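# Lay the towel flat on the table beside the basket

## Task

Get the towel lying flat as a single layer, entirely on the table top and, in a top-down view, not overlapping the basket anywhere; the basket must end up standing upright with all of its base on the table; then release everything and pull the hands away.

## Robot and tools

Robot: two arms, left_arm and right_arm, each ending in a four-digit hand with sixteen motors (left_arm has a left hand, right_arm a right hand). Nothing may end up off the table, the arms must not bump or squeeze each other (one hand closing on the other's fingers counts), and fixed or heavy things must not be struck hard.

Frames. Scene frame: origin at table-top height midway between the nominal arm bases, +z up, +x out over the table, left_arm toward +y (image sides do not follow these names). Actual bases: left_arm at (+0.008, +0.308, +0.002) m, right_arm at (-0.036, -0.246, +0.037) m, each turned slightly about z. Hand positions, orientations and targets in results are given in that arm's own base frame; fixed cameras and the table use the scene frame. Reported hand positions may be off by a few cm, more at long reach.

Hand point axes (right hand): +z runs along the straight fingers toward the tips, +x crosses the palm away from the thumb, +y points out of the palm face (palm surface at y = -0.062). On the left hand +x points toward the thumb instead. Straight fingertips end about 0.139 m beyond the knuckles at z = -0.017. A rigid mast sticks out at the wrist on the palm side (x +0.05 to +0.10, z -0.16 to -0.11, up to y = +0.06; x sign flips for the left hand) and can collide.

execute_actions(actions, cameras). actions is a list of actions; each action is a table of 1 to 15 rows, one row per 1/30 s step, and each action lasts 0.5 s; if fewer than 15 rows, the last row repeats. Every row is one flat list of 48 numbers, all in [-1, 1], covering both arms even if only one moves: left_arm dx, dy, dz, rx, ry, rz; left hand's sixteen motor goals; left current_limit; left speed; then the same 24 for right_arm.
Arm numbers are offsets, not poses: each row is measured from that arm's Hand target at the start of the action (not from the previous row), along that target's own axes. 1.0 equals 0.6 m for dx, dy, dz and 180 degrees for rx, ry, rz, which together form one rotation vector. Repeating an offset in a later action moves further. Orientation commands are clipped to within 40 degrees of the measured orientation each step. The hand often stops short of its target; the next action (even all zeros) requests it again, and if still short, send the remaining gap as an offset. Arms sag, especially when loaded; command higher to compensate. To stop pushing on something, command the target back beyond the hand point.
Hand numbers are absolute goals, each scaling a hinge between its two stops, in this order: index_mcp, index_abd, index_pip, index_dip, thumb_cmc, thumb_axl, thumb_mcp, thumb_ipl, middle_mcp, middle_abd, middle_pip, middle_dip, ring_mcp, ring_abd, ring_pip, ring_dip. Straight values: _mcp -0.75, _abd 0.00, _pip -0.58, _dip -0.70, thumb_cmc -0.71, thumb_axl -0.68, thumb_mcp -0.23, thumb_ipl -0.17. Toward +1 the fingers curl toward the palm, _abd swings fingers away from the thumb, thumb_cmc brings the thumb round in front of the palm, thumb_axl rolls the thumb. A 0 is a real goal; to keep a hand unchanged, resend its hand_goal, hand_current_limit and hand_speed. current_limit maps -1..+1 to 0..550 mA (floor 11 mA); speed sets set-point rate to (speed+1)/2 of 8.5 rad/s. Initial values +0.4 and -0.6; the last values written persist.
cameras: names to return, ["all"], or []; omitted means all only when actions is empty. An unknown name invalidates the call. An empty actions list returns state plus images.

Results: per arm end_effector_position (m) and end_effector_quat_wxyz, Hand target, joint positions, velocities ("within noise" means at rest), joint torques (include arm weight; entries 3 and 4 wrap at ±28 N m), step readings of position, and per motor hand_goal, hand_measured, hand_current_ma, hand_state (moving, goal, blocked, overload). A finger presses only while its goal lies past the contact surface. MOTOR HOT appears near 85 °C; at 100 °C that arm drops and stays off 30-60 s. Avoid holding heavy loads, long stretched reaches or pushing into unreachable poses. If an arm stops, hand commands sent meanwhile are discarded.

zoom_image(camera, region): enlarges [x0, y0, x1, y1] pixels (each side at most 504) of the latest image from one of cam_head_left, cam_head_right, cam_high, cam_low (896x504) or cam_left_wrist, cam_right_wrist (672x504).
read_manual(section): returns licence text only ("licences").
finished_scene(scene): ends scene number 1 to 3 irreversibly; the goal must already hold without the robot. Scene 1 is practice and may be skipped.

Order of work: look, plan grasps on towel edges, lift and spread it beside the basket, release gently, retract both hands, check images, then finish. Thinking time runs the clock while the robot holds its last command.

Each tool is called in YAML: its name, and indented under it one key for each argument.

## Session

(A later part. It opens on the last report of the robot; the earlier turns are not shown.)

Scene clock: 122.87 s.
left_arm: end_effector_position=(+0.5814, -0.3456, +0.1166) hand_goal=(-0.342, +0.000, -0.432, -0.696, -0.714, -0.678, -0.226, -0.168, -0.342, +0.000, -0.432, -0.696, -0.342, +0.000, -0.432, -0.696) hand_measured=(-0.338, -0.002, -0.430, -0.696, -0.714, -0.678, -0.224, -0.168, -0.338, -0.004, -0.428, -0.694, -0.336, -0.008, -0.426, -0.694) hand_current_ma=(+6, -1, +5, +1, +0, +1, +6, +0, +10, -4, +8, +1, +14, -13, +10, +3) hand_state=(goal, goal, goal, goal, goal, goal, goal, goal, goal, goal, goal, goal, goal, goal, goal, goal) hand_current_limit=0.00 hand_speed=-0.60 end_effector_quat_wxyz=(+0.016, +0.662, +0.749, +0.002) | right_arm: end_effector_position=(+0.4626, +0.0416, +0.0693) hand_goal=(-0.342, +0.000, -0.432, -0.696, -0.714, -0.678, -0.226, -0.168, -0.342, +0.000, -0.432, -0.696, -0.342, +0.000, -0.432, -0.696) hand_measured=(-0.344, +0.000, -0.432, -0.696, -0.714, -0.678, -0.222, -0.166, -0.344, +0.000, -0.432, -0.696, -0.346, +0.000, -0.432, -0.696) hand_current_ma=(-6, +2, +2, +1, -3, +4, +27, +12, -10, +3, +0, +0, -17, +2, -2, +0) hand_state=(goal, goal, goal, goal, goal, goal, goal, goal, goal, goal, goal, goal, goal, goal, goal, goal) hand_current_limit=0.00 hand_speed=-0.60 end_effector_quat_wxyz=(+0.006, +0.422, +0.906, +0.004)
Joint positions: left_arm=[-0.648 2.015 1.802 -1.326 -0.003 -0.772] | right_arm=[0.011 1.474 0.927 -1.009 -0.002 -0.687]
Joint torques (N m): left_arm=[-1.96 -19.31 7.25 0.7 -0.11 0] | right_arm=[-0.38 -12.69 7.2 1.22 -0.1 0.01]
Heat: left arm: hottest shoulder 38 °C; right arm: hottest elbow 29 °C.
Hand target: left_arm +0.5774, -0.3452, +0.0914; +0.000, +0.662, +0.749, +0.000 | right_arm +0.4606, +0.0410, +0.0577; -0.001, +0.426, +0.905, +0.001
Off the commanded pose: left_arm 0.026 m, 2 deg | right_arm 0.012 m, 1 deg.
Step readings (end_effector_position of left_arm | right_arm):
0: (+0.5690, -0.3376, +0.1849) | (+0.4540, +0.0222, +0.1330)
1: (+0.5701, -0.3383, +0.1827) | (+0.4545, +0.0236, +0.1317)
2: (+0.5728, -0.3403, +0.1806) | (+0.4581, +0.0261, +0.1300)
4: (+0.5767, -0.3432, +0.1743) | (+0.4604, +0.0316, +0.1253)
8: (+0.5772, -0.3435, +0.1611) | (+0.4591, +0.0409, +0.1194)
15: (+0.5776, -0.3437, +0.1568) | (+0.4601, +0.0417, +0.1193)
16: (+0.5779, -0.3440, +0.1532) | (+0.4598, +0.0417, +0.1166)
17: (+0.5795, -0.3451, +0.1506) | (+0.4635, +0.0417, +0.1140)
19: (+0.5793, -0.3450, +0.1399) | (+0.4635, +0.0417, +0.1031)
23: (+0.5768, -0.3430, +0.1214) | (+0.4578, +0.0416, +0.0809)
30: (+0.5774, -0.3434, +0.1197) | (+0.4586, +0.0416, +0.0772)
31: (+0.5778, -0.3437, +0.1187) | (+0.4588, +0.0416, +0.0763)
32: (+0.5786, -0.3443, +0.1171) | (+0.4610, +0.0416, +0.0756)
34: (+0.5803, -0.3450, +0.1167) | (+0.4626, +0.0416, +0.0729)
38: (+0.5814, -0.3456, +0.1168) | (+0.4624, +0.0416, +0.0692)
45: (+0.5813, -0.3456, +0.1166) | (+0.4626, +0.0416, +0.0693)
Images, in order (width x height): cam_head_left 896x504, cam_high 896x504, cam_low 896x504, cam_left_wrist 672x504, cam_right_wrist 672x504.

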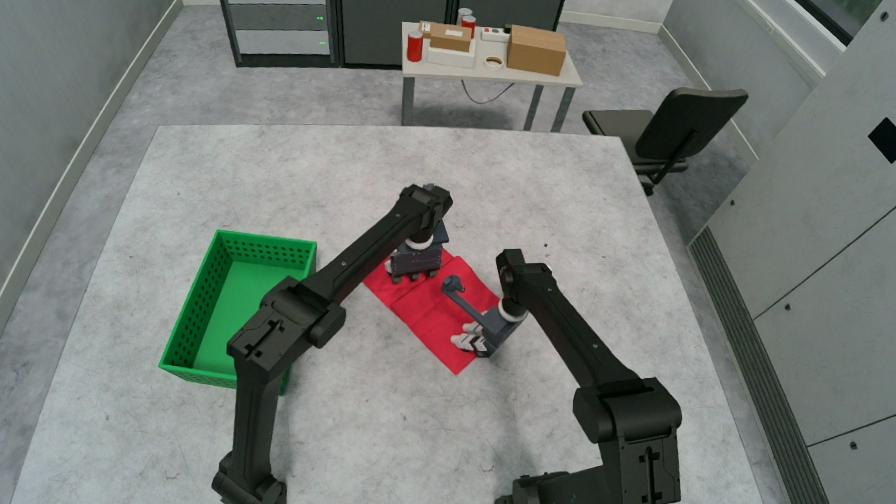

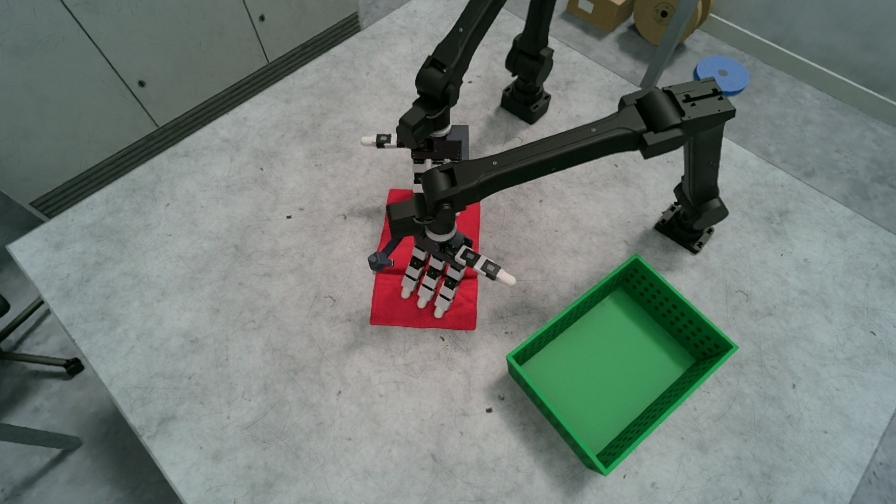

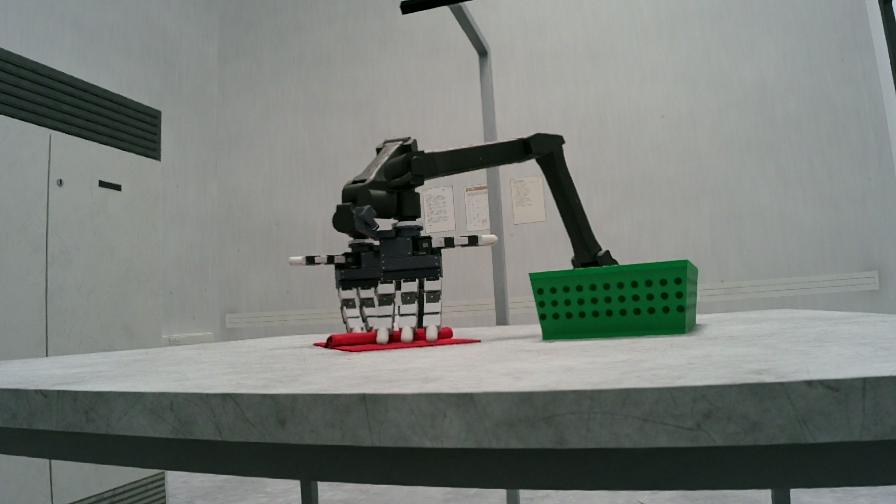

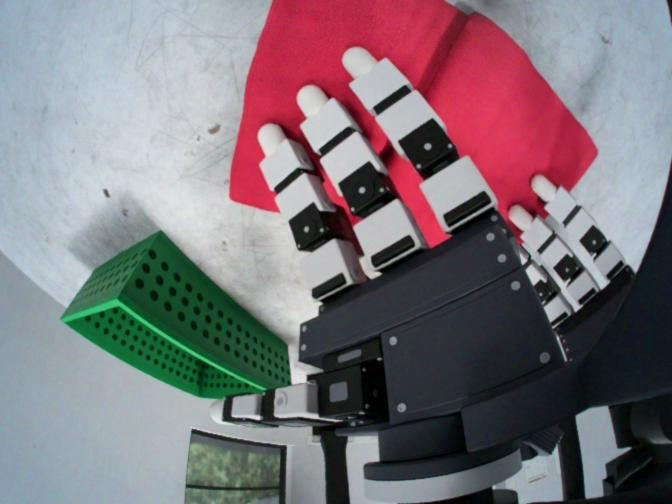

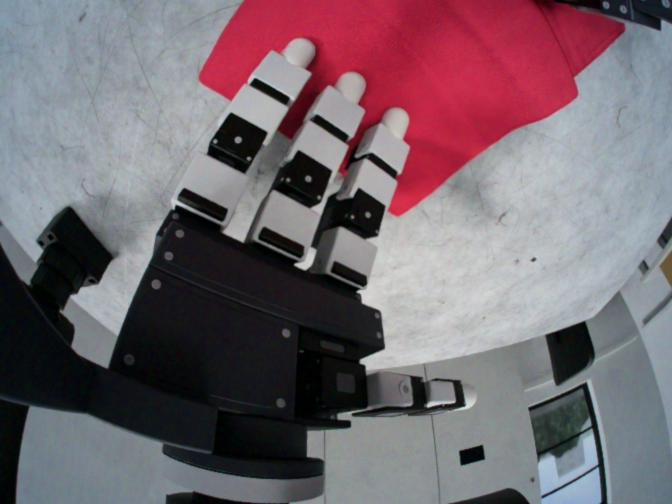

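execute_actions:
  actions:
    - [[0,0,0.027,0,0,0,-0.342,0,-0.431,-0.696,-0.714,-0.678,-0.226,-0.168,-0.342,0,-0.431,-0.696,-0.342,0,-0.431,-0.696,0,-0.6,0,0,0.05,0,0,0,-0.342,0,-0.431,-0.696,-0.714,-0.678,-0.226,-0.168,-0.342,0,-0.431,-0.696,-0.342,0,-0.431,-0.696,0,-0.6]]
    - [[0,0,0,0,0,0,-0.342,0,-0.431,-0.696,-0.714,-0.678,-0.226,-0.168,-0.342,0,-0.431,-0.696,-0.342,0,-0.431,-0.696,0,-0.6,0,-0.05,0,0,0,0,-0.342,0,-0.431,-0.696,-0.714,-0.678,-0.226,-0.168,-0.342,0,-0.431,-0.696,-0.342,0,-0.431,-0.696,0,-0.6]]
    - [[0,0,0,0,0,0,-0.342,0,-0.431,-0.696,-0.714,-0.678,-0.226,-0.168,-0.342,0,-0.431,-0.696,-0.342,0,-0.431,-0.696,0,-0.6,0,-0.05,0,0,0,0,-0.342,0,-0.431,-0.696,-0.714,-0.678,-0.226,-0.168,-0.342,0,-0.431,-0.696,-0.342,0,-0.431,-0.696,0,-0.6]]
    - [[0,0,0,0,0,0,-0.342,0,-0.431,-0.696,-0.714,-0.678,-0.226,-0.168,-0.342,0,-0.431,-0.696,-0.342,0,-0.431,-0.696,0,-0.6,0,-0.05,0,0,0,0,-0.342,0,-0.431,-0.696,-0.714,-0.678,-0.226,-0.168,-0.342,0,-0.431,-0.696,-0.342,0,-0.431,-0.696,0,-0.6]]
  cameras: ["cam_head_left","cam_high","cam_low","cam_left_wrist","cam_right_wrist"]

Scene clock: 137.07 s.
left_arm: end_effector_position=(+0.5837, -0.3469, +0.1136) hand_goal=(-0.342, +0.000, -0.432, -0.696, -0.714, -0.678, -0.226, -0.168, -0.342, +0.000, -0.432, -0.696, -0.342, +0.000, -0.432, -0.696) hand_measured=(-0.328, -0.002, -0.422, -0.692, -0.714, -0.678, -0.224, -0.168, -0.330, -0.004, -0.422, -0.692, -0.330, -0.008, -0.424, -0.692) hand_current_ma=(+33, -3, +22, +8, +0, +1, +6, +0, +31, -5, +22, +6, +30, -13, +17, +6) hand_state=(goal, goal, goal, goal, goal, goal, goal, goal, goal, goal, goal, goal, goal, goal, goal, goal) hand_current_limit=0.00 hand_speed=-0.60 end_effector_quat_wxyz=(+0.026, +0.661, +0.750, +0.005) | right_arm: end_effector_position=(+0.4146, -0.0121, +0.0573) hand_goal=(-0.342, +0.000, -0.432, -0.696, -0.714, -0.678, -0.226, -0.168, -0.342, +0.000, -0.432, -0.696, -0.342, +0.000, -0.432, -0.696) hand_measured=(-0.306, +0.002, -0.408, -0.682, -0.714, -0.678, -0.222, -0.166, -0.302, +0.002, -0.398, -0.680, -0.286, +0.002, -0.404, -0.678) hand_current_ma=(+186, +10, +117, +67, +2, +4, +27, +12, +212, +8, +160, +79, +275, +10, +134, +86) hand_state=(blocked, goal, blocked, goal, goal, goal, goal, goal, blocked, goal, blocked, goal, blocked, goal, blocked, goal) hand_current_limit=0.00 hand_speed=-0.60 end_effector_quat_wxyz=(+0.036, +0.424, +0.905, +0.025)
Joint positions: left_arm=[-0.649 2.011 1.784 -1.291 -0.005 -0.775] | right_arm=[-0.158 1.348 0.739 -0.878 -0.029 -0.851]
Joint torques (N m): left_arm=[-1.85 -18.26 6.63 0.84 0 0.03] | right_arm=[-0.97 -8.88 5.18 -0.01 0.8 -0.13]
Heat: left arm: hottest shoulder 36 °C; right arm: hottest elbow 28 °C.
Hand target: left_arm +0.5773, -0.3453, +0.0751; +0.000, +0.662, +0.749, +0.000 | right_arm +0.3913, -0.0162, +0.0277; -0.001, +0.426, +0.905, +0.001
Off the commanded pose: left_arm 0.039 m, 3 deg | right_arm 0.038 m, 5 deg.
Step readings (end_effector_position of left_arm | right_arm):
0: (+0.5814, -0.3456, +0.1166) | (+0.4626, +0.0416, +0.0693)
1: (+0.5814, -0.3456, +0.1152) | (+0.4624, +0.0416, +0.0672)
2: (+0.5821, -0.3460, +0.1146) | (+0.4651, +0.0419, +0.0658)
4: (+0.5826, -0.3465, +0.1137) | (+0.4673, +0.0426, +0.0640)
8: (+0.5836, -0.3469, +0.1136) | (+0.4695, +0.0431, +0.0637)
15: (+0.5837, -0.3469, +0.1136) | (+0.4700, +0.0432, +0.0635)
16: (+0.5837, -0.3469, +0.1136) | (+0.4676, +0.0421, +0.0618)
17: (+0.5837, -0.3469, +0.1136) | (+0.4654, +0.0391, +0.0614)
19: (+0.5837, -0.3469, +0.1136) | (+0.4601, +0.0343, +0.0601)
23: (+0.5837, -0.3469, +0.1136) | (+0.4571, +0.0300, +0.0593)
30: (+0.5837, -0.3469, +0.1136) | (+0.4571, +0.0303, +0.0593)
31: (+0.5837, -0.3469, +0.1136) | (+0.4546, +0.0296, +0.0580)
32: (+0.5837, -0.3469, +0.1136) | (+0.4525, +0.0277, +0.0581)
34: (+0.5837, -0.3469, +0.1136) | (+0.4443, +0.0199, +0.0581)
38: (+0.5837, -0.3469, +0.1136) | (+0.4366, +0.0081, +0.0583)
45: (+0.5837, -0.3469, +0.1136) | (+0.4362, +0.0084, +0.0582)
46: (+0.5837, -0.3469, +0.1136) | (+0.4336, +0.0080, +0.0569)
47: (+0.5837, -0.3469, +0.1136) | (+0.4309, +0.0062, +0.0569)
49: (+0.5837, -0.3469, +0.1136) | (+0.4228, -0.0016, +0.0569)
53: (+0.5837, -0.3469, +0.1136) | (+0.4151, -0.0125, +0.0573)
60: (+0.5837, -0.3469, +0.1136) | (+0.4147, -0.0122, +0.0573)
Images, in order (width x height): cam_head_left 896x504, cam_high 896x504, cam_low 896x504, cam_left_wrist 672x504, cam_right_wrist 672x504.

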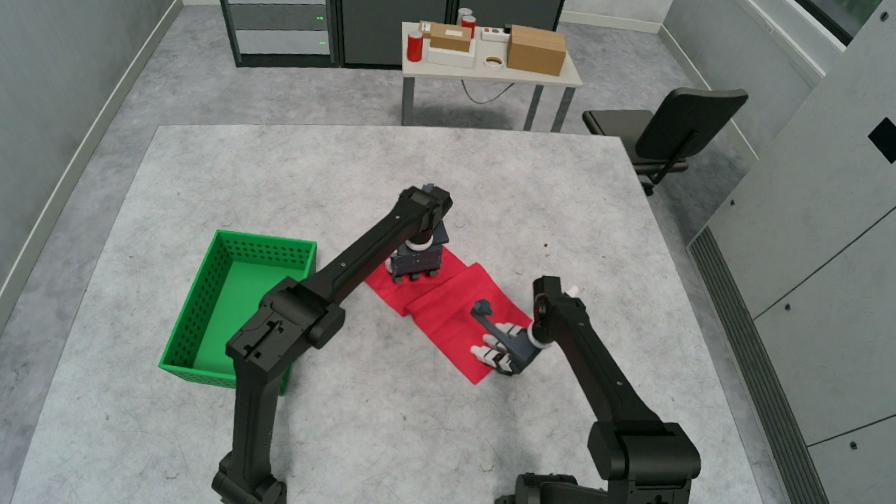

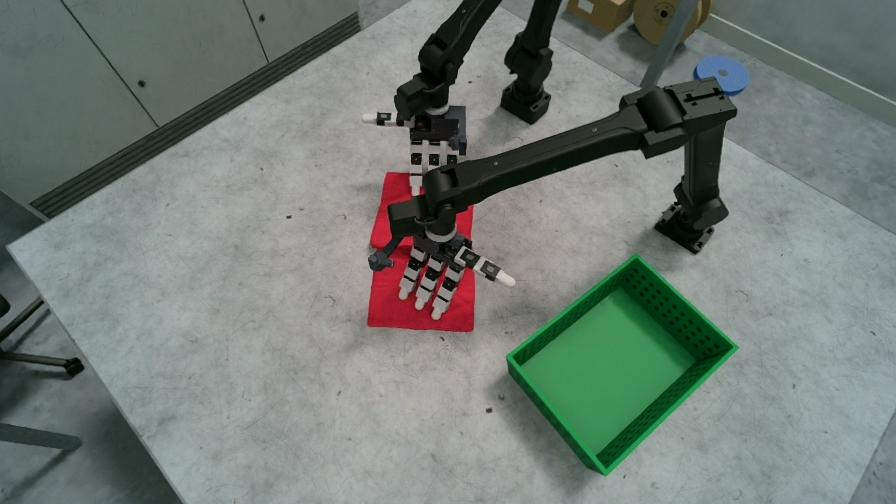

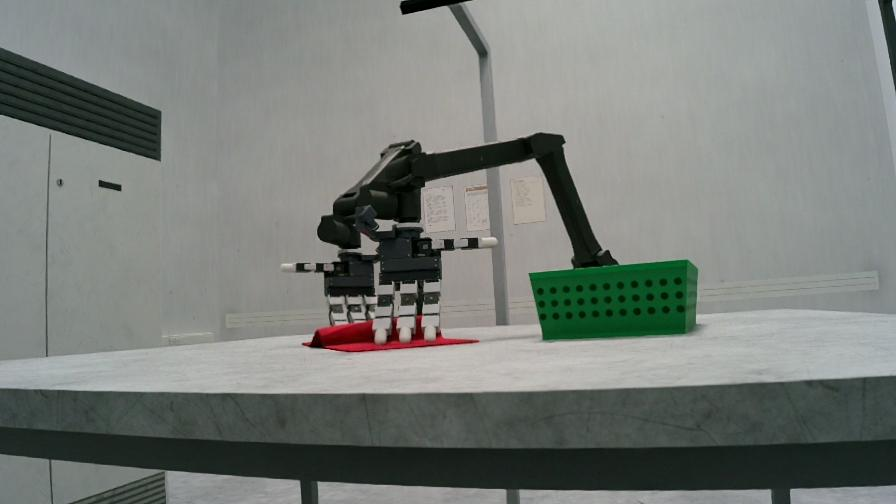

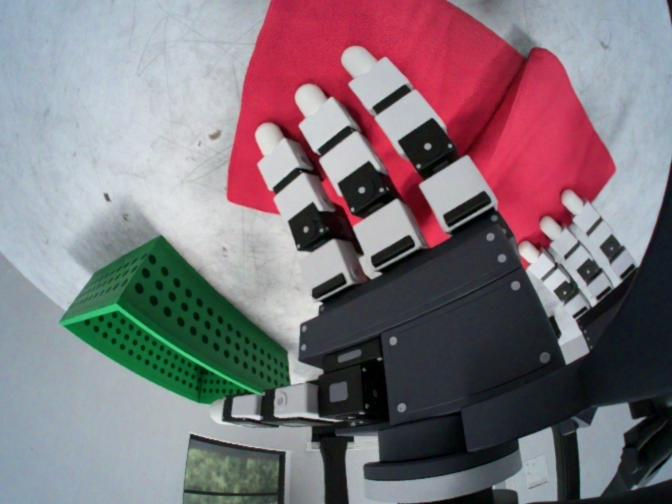

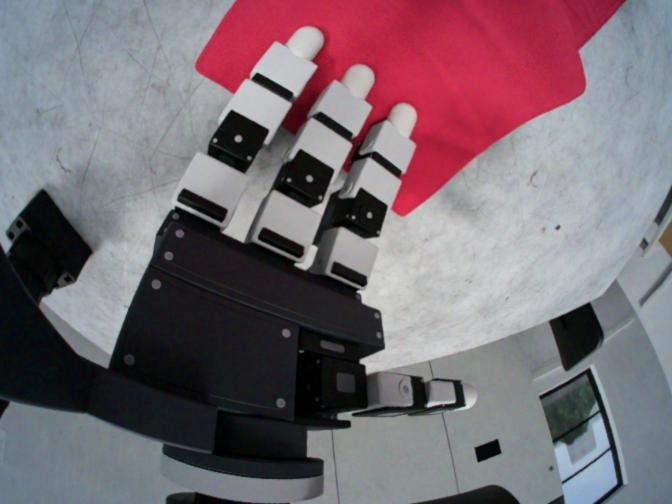

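execute_actions:
  actions:
    - [[0,0,0,0,0,0,-0.342,0,-0.431,-0.696,-0.714,-0.678,-0.226,-0.168,-0.342,0,-0.431,-0.696,-0.342,0,-0.431,-0.696,0,-0.6,0,-0.05,0,0,0,0,-0.342,0,-0.431,-0.696,-0.714,-0.678,-0.226,-0.168,-0.342,0,-0.431,-0.696,-0.342,0,-0.431,-0.696,0,-0.6]]
    - [[0,0,0,0,0,0,-0.342,0,-0.431,-0.696,-0.714,-0.678,-0.226,-0.168,-0.342,0,-0.431,-0.696,-0.342,0,-0.431,-0.696,0,-0.6,0,-0.05,0,0,0,0,-0.342,0,-0.431,-0.696,-0.714,-0.678,-0.226,-0.168,-0.342,0,-0.431,-0.696,-0.342,0,-0.431,-0.696,0,-0.6]]
    - [[0,0,0,0,0,0,-0.342,0,-0.431,-0.696,-0.714,-0.678,-0.226,-0.168,-0.342,0,-0.431,-0.696,-0.342,0,-0.431,-0.696,0,-0.6,0,-0.05,0,0,0,0,-0.342,0,-0.431,-0.696,-0.714,-0.678,-0.226,-0.168,-0.342,0,-0.431,-0.696,-0.342,0,-0.431,-0.696,0,-0.6]]
  cameras: ["cam_head_left","cam_high","cam_low","cam_left_wrist","cam_right_wrist"]

Scene clock: 147.57 s.
left_arm: end_effector_position=(+0.5841, -0.3470, +0.1137) hand_goal=(-0.342, +0.000, -0.432, -0.696, -0.714, -0.678, -0.226, -0.168, -0.342, +0.000, -0.432, -0.696, -0.342, +0.000, -0.432, -0.696) hand_measured=(-0.328, -0.004, -0.422, -0.692, -0.714, -0.678, -0.224, -0.168, -0.328, -0.004, -0.422, -0.692, -0.328, -0.008, -0.424, -0.692) hand_current_ma=(+33, -4, +22, +8, +0, +1, +6, +0, +33, -5, +23, +6, +35, -12, +18, +9) hand_state=(goal, goal, goal, goal, goal, goal, goal, goal, goal, goal, goal, goal, goal, goal, goal, goal) hand_current_limit=0.00 hand_speed=-0.60 end_effector_quat_wxyz=(+0.027, +0.660, +0.751, +0.005) | right_arm: end_effector_position=(+0.3474, -0.0734, +0.0540) hand_goal=(-0.342, +0.000, -0.432, -0.696, -0.714, -0.678, -0.226, -0.168, -0.342, +0.000, -0.432, -0.696, -0.342, +0.000, -0.432, -0.696) hand_measured=(-0.300, -0.002, -0.404, -0.680, -0.714, -0.678, -0.222, -0.166, -0.292, -0.002, -0.392, -0.676, -0.266, +0.002, -0.402, -0.676) hand_current_ma=(+212, -8, +132, +78, +2, +4, +27, +12, +255, -7, +195, +98, +275, +7, +142, +92) hand_state=(blocked, goal, blocked, goal, goal, goal, goal, goal, blocked, goal, blocked, blocked, blocked, goal, blocked, goal) hand_current_limit=0.00 hand_speed=-0.60 end_effector_quat_wxyz=(+0.040, +0.426, +0.904, +0.020)
Joint positions: left_arm=[-0.649 2.011 1.784 -1.289 -0.005 -0.778] | right_arm=[-0.411 1.217 0.617 -0.889 -0.038 -1.1]
Joint torques (N m): left_arm=[-1.9 -18.08 6.64 0.72 0 0.07] | right_arm=[-1.38 -7.06 5.09 -0.12 1.11 -0.2]
Heat: left arm: hottest shoulder 36 °C; right arm: hottest elbow 28 °C.
Hand target: left_arm +0.5773, -0.3454, +0.0751; +0.000, +0.662, +0.749, +0.000 | right_arm +0.3219, -0.0736, +0.0276; -0.001, +0.426, +0.905, +0.001
Off the commanded pose: left_arm 0.039 m, 3 deg | right_arm 0.037 m, 5 deg.
Step readings (end_effector_position of left_arm | right_arm):
0: (+0.5837, -0.3469, +0.1136) | (+0.4146, -0.0120, +0.0573)
1: (+0.5837, -0.3469, +0.1136) | (+0.4122, -0.0126, +0.0560)
2: (+0.5837, -0.3469, +0.1136) | (+0.4091, -0.0147, +0.0558)
4: (+0.5837, -0.3469, +0.1136) | (+0.4013, -0.0228, +0.0561)
8: (+0.5839, -0.3470, +0.1136) | (+0.3930, -0.0337, +0.0564)
15: (+0.5839, -0.3470, +0.1137) | (+0.3923, -0.0333, +0.0563)
16: (+0.5839, -0.3470, +0.1137) | (+0.3900, -0.0336, +0.0551)
17: (+0.5839, -0.3470, +0.1137) | (+0.3870, -0.0358, +0.0550)
19: (+0.5839, -0.3470, +0.1137) | (+0.3792, -0.0440, +0.0550)
23: (+0.5841, -0.3470, +0.1137) | (+0.3704, -0.0544, +0.0556)
30: (+0.5841, -0.3470, +0.1137) | (+0.3695, -0.0539, +0.0552)
31: (+0.5841, -0.3470, +0.1137) | (+0.3673, -0.0541, +0.0543)
32: (+0.5841, -0.3470, +0.1137) | (+0.3645, -0.0565, +0.0543)
34: (+0.5841, -0.3470, +0.1137) | (+0.3564, -0.0651, +0.0540)
38: (+0.5841, -0.3470, +0.1137) | (+0.3479, -0.0743, +0.0541)
45: (+0.5841, -0.3470, +0.1137) | (+0.3475, -0.0734, +0.0540)
Images, in order (width x height): cam_head_left 896x504, cam_high 896x504, cam_low 896x504, cam_left_wrist 672x504, cam_right_wrist 672x504.

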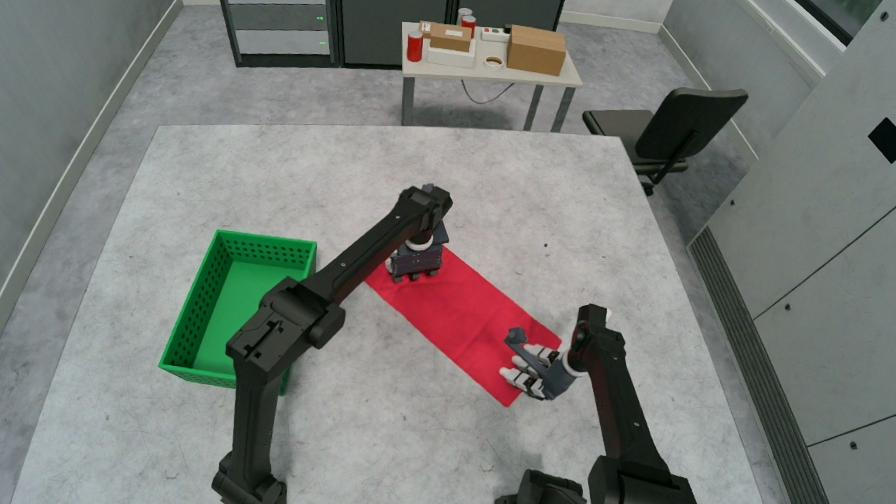

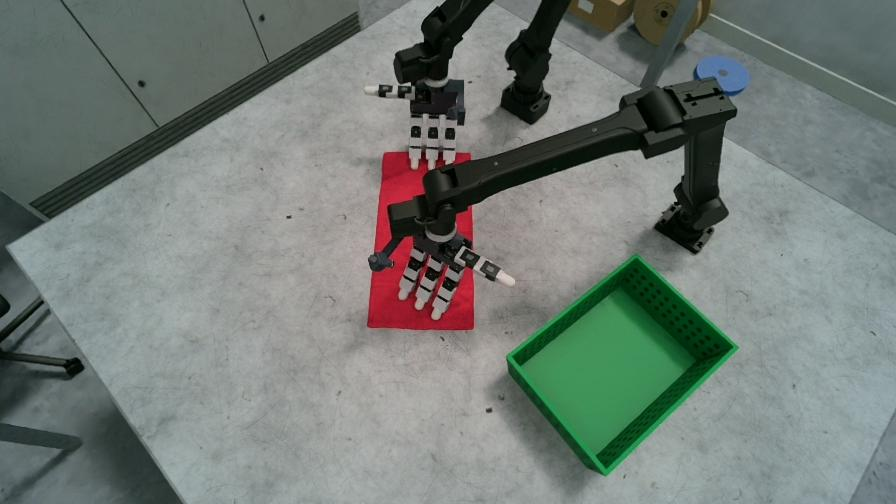

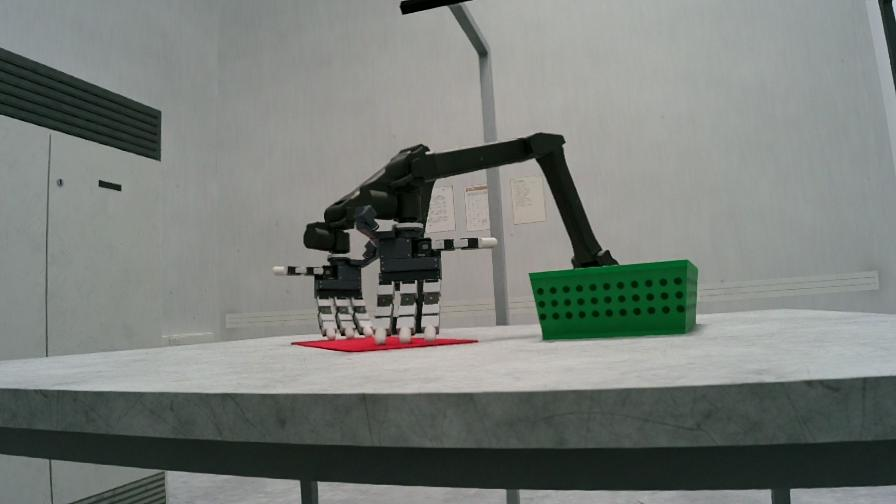

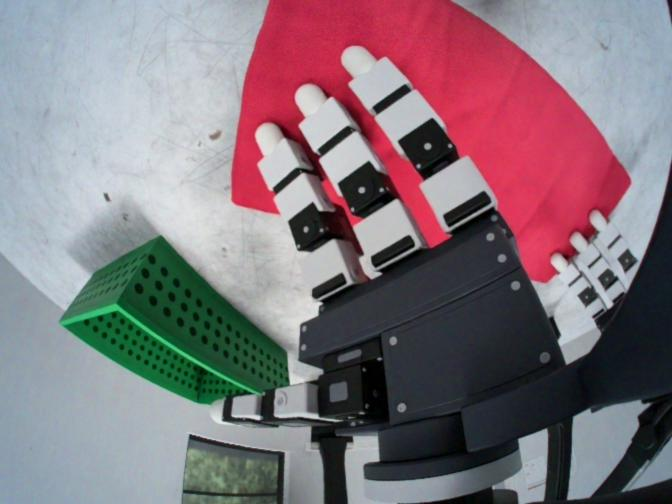

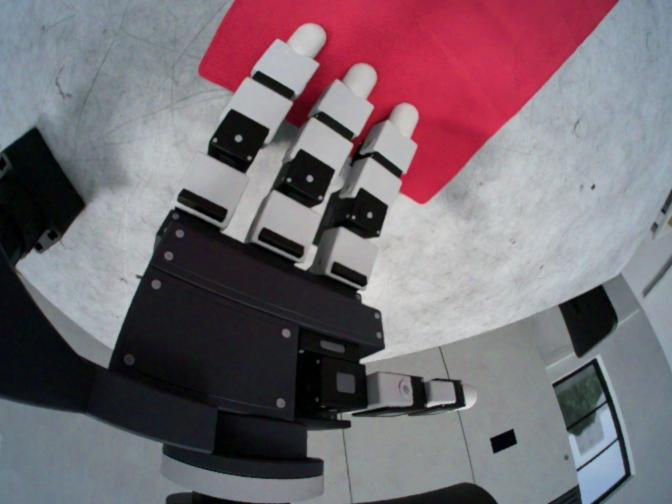

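execute_actions:
  actions:
    - [[0,0,-0.1,0,0,0,-0.342,0,-0.431,-0.696,-0.714,-0.678,-0.226,-0.168,-0.342,0,-0.431,-0.696,-0.342,0,-0.431,-0.696,0,-0.6,0,0,-0.08,0,0,0,-0.342,0,-0.431,-0.696,-0.714,-0.678,-0.226,-0.168,-0.342,0,-0.431,-0.696,-0.342,0,-0.431,-0.696,0,-0.6]]
    - [[0,0,-0.15,0,0,0,-0.342,0,-0.431,-0.696,-0.714,-0.678,-0.226,-0.168,-0.342,0,-0.431,-0.696,-0.342,0,-0.431,-0.696,0,-0.6,0,0,-0.12,0,0,0,-0.342,0,-0.431,-0.696,-0.714,-0.678,-0.226,-0.168,-0.342,0,-0.431,-0.696,-0.342,0,-0.431,-0.696,0,-0.6]]
    - [[0.1,0.1,-0.1,0,0,0,-0.342,0,-0.431,-0.696,-0.714,-0.678,-0.226,-0.168,-0.342,0,-0.431,-0.696,-0.342,0,-0.431,-0.696,0,-0.6,-0.12,0.03,-0.03,0,0,0,-0.342,0,-0.431,-0.696,-0.714,-0.678,-0.226,-0.168,-0.342,0,-0.431,-0.696,-0.342,0,-0.431,-0.696,0,-0.6]]
    - [[0.15,0.1,0,0,0,0,-0.342,0,-0.431,-0.696,-0.714,-0.678,-0.226,-0.168,-0.342,0,-0.431,-0.696,-0.342,0,-0.431,-0.696,0,-0.6,-0.15,0.03,0,0,0,0,-0.342,0,-0.431,-0.696,-0.714,-0.678,-0.226,-0.168,-0.342,0,-0.431,-0.696,-0.342,0,-0.431,-0.696,0,-0.6]]
    - [[0.15,0,0,0,0,0,-0.342,0,-0.431,-0.696,-0.714,-0.678,-0.226,-0.168,-0.342,0,-0.431,-0.696,-0.342,0,-0.431,-0.696,0,-0.6,0,0,0,0,0,0,-0.342,0,-0.431,-0.696,-0.714,-0.678,-0.226,-0.168,-0.342,0,-0.431,-0.696,-0.342,0,-0.431,-0.696,0,-0.6]]
  cameras: ["all"]

zoom_image:
  camera: "cam_high"
  region: [340, 130, 500, 350]

zoom_image:
  camera: "cam_low"
  region: [280, 310, 500, 370]

zoom_image:
  camera: "cam_head_left"
  region: [340, 220, 580, 420]

Scene clock: 166.13 s.
left_arm: end_effector_position=(+0.6703, -0.0888, +0.2788) hand_goal=(-0.342, +0.000, -0.432, -0.696, -0.714, -0.678, -0.226, -0.168, -0.342, +0.000, -0.432, -0.696, -0.342, +0.000, -0.432, -0.696) hand_measured=(-0.346, +0.002, -0.432, -0.694, -0.716, -0.678, -0.222, -0.168, -0.348, +0.002, -0.432, -0.694, -0.348, +0.002, -0.432, -0.694) hand_current_ma=(-8, +2, +0, +4, -2, +1, +10, +1, -11, +2, +0, +3, -11, +3, +0, +4) hand_state=(goal, goal, goal, goal, goal, goal, goal, goal, goal, goal, goal, goal, goal, goal, goal, goal) hand_current_limit=0.00 hand_speed=-0.60 end_effector_quat_wxyz=(+0.014, +0.659, +0.752, +0.011) | right_arm: end_effector_position=(+0.4474, -0.1742, +0.1552) hand_goal=(-0.342, +0.000, -0.432, -0.696, -0.714, -0.678, -0.226, -0.168, -0.342, +0.000, -0.432, -0.696, -0.342, +0.000, -0.432, -0.696) hand_measured=(-0.348, +0.000, -0.432, -0.694, -0.714, -0.678, -0.222, -0.166, -0.346, +0.000, -0.432, -0.694, -0.348, +0.000, -0.432, -0.694) hand_current_ma=(-26, +3, +1, +12, -4, +4, +29, +12, -25, +3, +2, +12, -31, +2, +1, +12) hand_state=(goal, goal, goal, goal, goal, goal, goal, goal, goal, goal, goal, goal, goal, goal, goal, goal) hand_current_limit=0.00 hand_speed=-0.60 end_effector_quat_wxyz=(-0.010, +0.430, +0.903, +0.001)
Joint positions: left_arm=[-0.206 1.922 2.081 -1.695 -0.005 -0.338] | right_arm=[-0.519 1.498 1.207 -1.3 -0.001 -1.2]
Joint torques (N m): left_arm=[-2.32 -21.3 9.03 0.12 -0.12 0.11] | right_arm=[-0.26 -16.32 10.76 0.25 -0.19 -0.13]
Heat: left arm: hottest shoulder 35 °C; right arm: hottest elbow 27 °C.
Hand target: left_arm +0.6671, -0.0923, +0.2850; +0.000, +0.662, +0.749, +0.000 | right_arm +0.4531, -0.1758, +0.1652; -0.001, +0.426, +0.905, +0.001
Off the commanded pose: left_arm 0.008 m, 2 deg | right_arm 0.012 m, 1 deg.
joint sent to its limit (left arm) — joint 4 (wrist pitch), lower limit. The joint targets still meet the commanded pose.
Step readings (end_effector_position of left_arm | right_arm):
0: (+0.5841, -0.3470, +0.1137) | (+0.3474, -0.0734, +0.0540)
1: (+0.5818, -0.3453, +0.1156) | (+0.3463, -0.0731, +0.0560)
2: (+0.5786, -0.3436, +0.1175) | (+0.3391, -0.0718, +0.0579)
4: (+0.5717, -0.3386, +0.1190) | (+0.3269, -0.0702, +0.0634)
8: (+0.5682, -0.3360, +0.1194) | (+0.3165, -0.0687, +0.0690)
15: (+0.5677, -0.3356, +0.1193) | (+0.3153, -0.0682, +0.0687)
16: (+0.5664, -0.3347, +0.1254) | (+0.3143, -0.0678, +0.0722)
17: (+0.5623, -0.3316, +0.1300) | (+0.3079, -0.0649, +0.0784)
19: (+0.5594, -0.3295, +0.1507) | (+0.3049, -0.0636, +0.0984)
23: (+0.5688, -0.3365, +0.1956) | (+0.3161, -0.0686, +0.1375)
30: (+0.5719, -0.3389, +0.2185) | (+0.3176, -0.0692, +0.1421)
31: (+0.5734, -0.3349, +0.2199) | (+0.3209, -0.0716, +0.1440)
32: (+0.5740, -0.3328, +0.2224) | (+0.3254, -0.0764, +0.1452)
34: (+0.5846, -0.3161, +0.2316) | (+0.3469, -0.0954, +0.1509)
38: (+0.6163, -0.2771, +0.2530) | (+0.3764, -0.1181, +0.1531)
45: (+0.6316, -0.2515, +0.2602) | (+0.3753, -0.1170, +0.1536)
46: (+0.6340, -0.2484, +0.2601) | (+0.3793, -0.1203, +0.1561)
47: (+0.6347, -0.2508, +0.2594) | (+0.3866, -0.1264, +0.1577)
49: (+0.6430, -0.2364, +0.2595) | (+0.4146, -0.1479, +0.1626)
53: (+0.6619, -0.1873, +0.2601) | (+0.4494, -0.1755, +0.1564)
60: (+0.6735, -0.1502, +0.2619) | (+0.4475, -0.1744, +0.1546)
61: (+0.6729, -0.1480, +0.2609) | (+0.4475, -0.1743, +0.1548)
62: (+0.6702, -0.1492, +0.2594) | (+0.4475, -0.1743, +0.1552)
64: (+0.6654, -0.1383, +0.2588) | (+0.4474, -0.1742, +0.1552)
68: (+0.6690, -0.1035, +0.2689) | (+0.4474, -0.1742, +0.1552)
75: (+0.6715, -0.0763, +0.2789) | (+0.4474, -0.1742, +0.1552)

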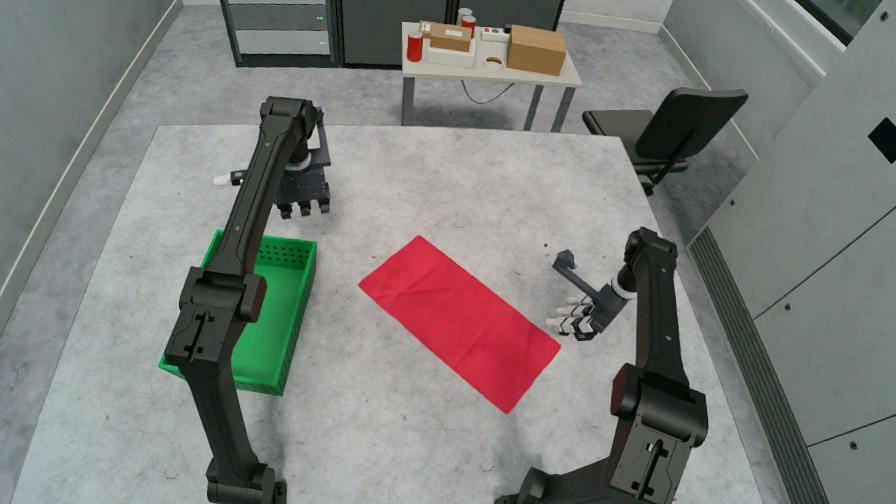

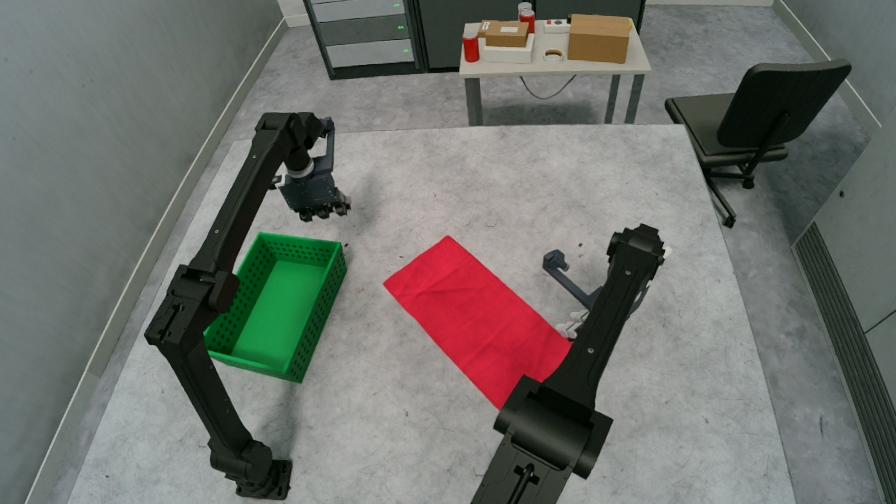

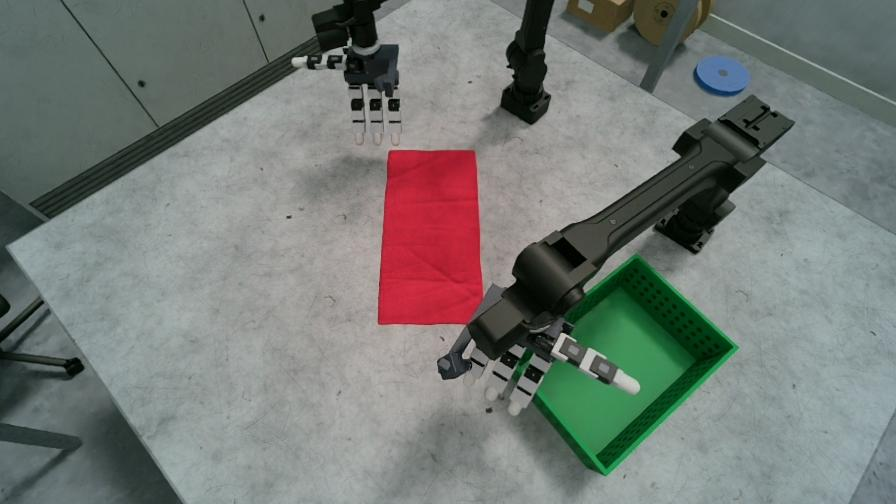

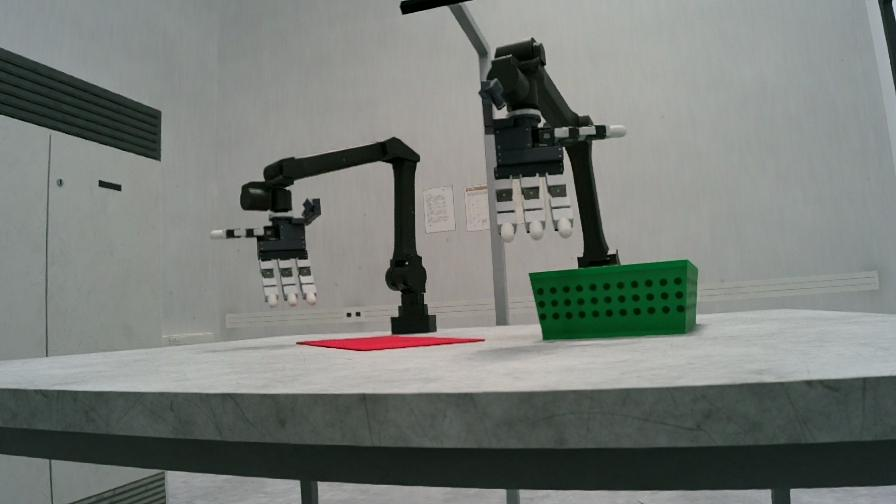

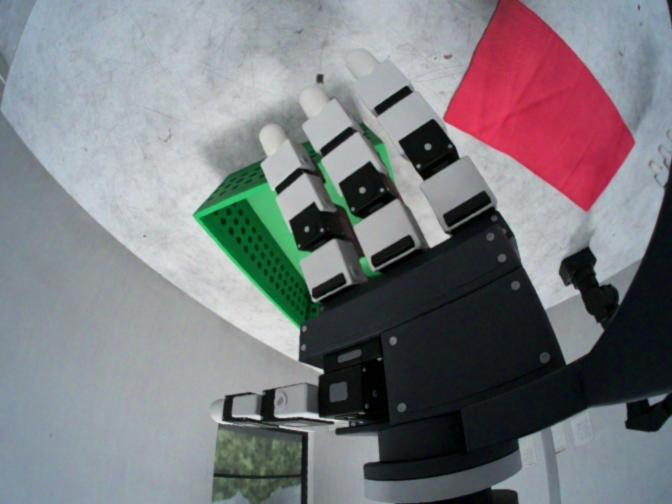

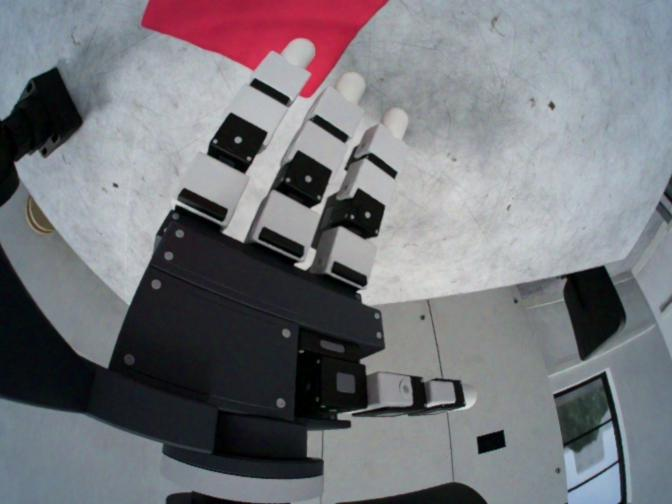

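Scaled by 2.291.

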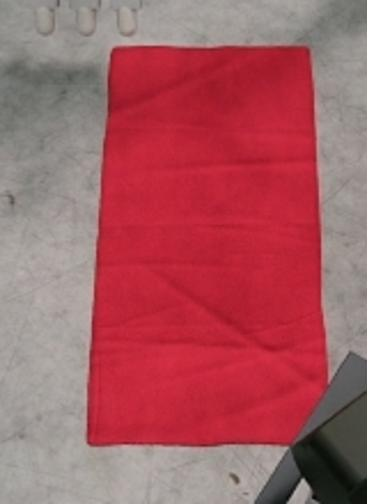

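Scaled by 2.291.

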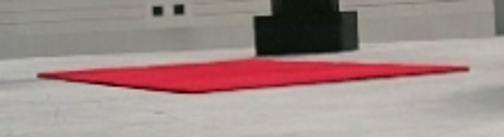

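Scaled by 2.100.

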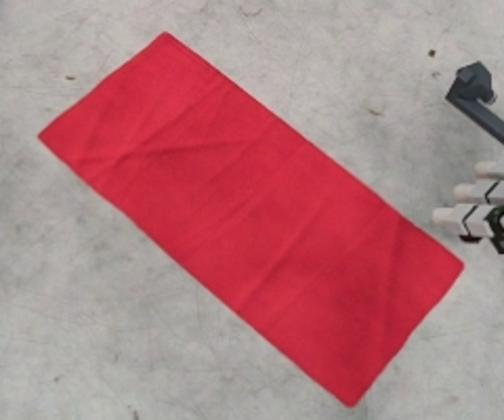

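execute_actions:
  actions:
    - [[0,0,0,0,0,0,-0.342,0,-0.431,-0.696,-0.714,-0.678,-0.226,-0.168,-0.342,0,-0.431,-0.696,-0.342,0,-0.431,-0.696,0,-0.6,-0.14,0,-0.08,0,0,0,-0.342,0,-0.431,-0.696,-0.714,-0.678,-0.226,-0.168,-0.342,0,-0.431,-0.696,-0.342,0,-0.431,-0.696,0,-0.6]]
  cameras: ["cam_head_left"]

finished_scene:
  scene: 3

Scene clock: 172.30 s.
left_arm: end_effector_position=(+0.6703, -0.0888, +0.2788) hand_goal=(-0.342, +0.000, -0.432, -0.696, -0.714, -0.678, -0.226, -0.168, -0.342, +0.000, -0.432, -0.696, -0.342, +0.000, -0.432, -0.696) hand_measured=(-0.346, +0.002, -0.432, -0.694, -0.716, -0.678, -0.222, -0.168, -0.348, +0.002, -0.432, -0.694, -0.348, +0.002, -0.432, -0.694) hand_current_ma=(-8, +2, +0, +4, -2, +1, +10, +1, -11, +2, +0, +3, -11, +3, +0, +4) hand_state=(goal, goal, goal, goal, goal, goal, goal, goal, goal, goal, goal, goal, goal, goal, goal, goal) hand_current_limit=0.00 hand_speed=-0.60 end_effector_quat_wxyz=(+0.014, +0.659, +0.752, +0.011) | right_arm: end_effector_position=(+0.5002, -0.2411, +0.2140) hand_goal=(-0.342, +0.000, -0.432, -0.696, -0.714, -0.678, -0.226, -0.168, -0.342, +0.000, -0.432, -0.696, -0.342, +0.000, -0.432, -0.696) hand_measured=(-0.348, +0.002, -0.432, -0.694, -0.714, -0.678, -0.222, -0.166, -0.348, +0.002, -0.432, -0.694, -0.350, +0.000, -0.432, -0.694) hand_current_ma=(-31, +4, +0, +12, -3, +4, +30, +12, -30, +4, +0, +11, -37, +4, +0, +12) hand_state=(goal, goal, goal, goal, goal, goal, goal, goal, goal, goal, goal, goal, goal, goal, goal, goal) hand_current_limit=0.00 hand_speed=-0.60 end_effector_quat_wxyz=(+0.002, +0.433, +0.902, +0.001)
Joint positions: left_arm=[-0.206 1.922 2.081 -1.695 -0.005 -0.338] | right_arm=[-0.583 1.656 1.549 -1.46 -0.003 -1.258]
Joint torques (N m): left_arm=[-2.08 -21.13 9.18 0.08 -0.1 0.1] | right_arm=[0.03 -17.79 11.23 0.18 -0.16 -0.12]
Heat: left arm: hottest shoulder 36 °C; right arm: hottest elbow 27 °C.
Hand target: left_arm +0.6671, -0.0923, +0.2850; +0.000, +0.662, +0.749, +0.000 | right_arm +0.5067, -0.2407, +0.2130; -0.001, +0.426, +0.905, +0.001
Off the commanded pose: left_arm 0.008 m, 2 deg | right_arm 0.007 m, 1 deg.
joint sent to its limit (left arm) — joint 4 (wrist pitch), lower limit. The joint targets still meet the commanded pose.
Step readings (end_effector_position of left_arm | right_arm):
0: (+0.6703, -0.0888, +0.2788) | (+0.4474, -0.1742, +0.1552)
1: (+0.6703, -0.0888, +0.2788) | (+0.4502, -0.1781, +0.1607)
2: (+0.6703, -0.0888, +0.2788) | (+0.4522, -0.1821, +0.1663)
4: (+0.6703, -0.0888, +0.2788) | (+0.4750, -0.2047, +0.1856)
8: (+0.6703, -0.0888, +0.2788) | (+0.5073, -0.2422, +0.2146)
15: (+0.6703, -0.0888, +0.2788) | (+0.5003, -0.2415, +0.2141)
Images, in order (width x height): cam_head_left 896x504.

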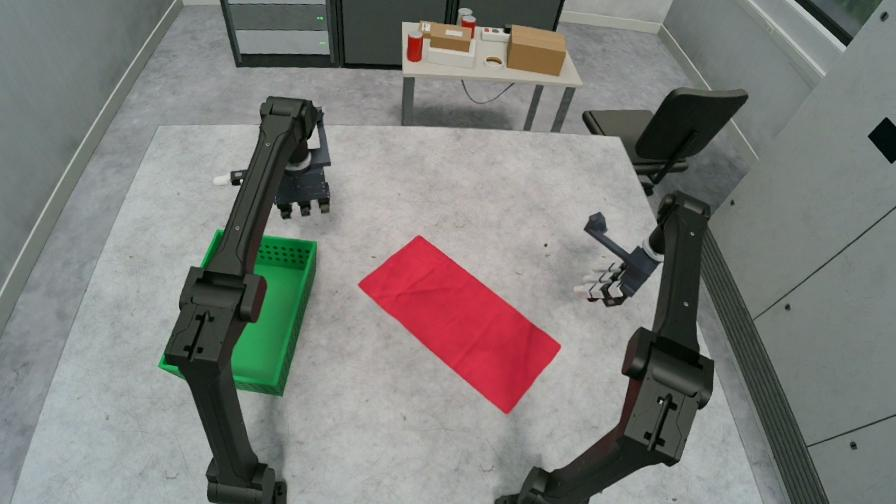

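The scene is finished: the task was done.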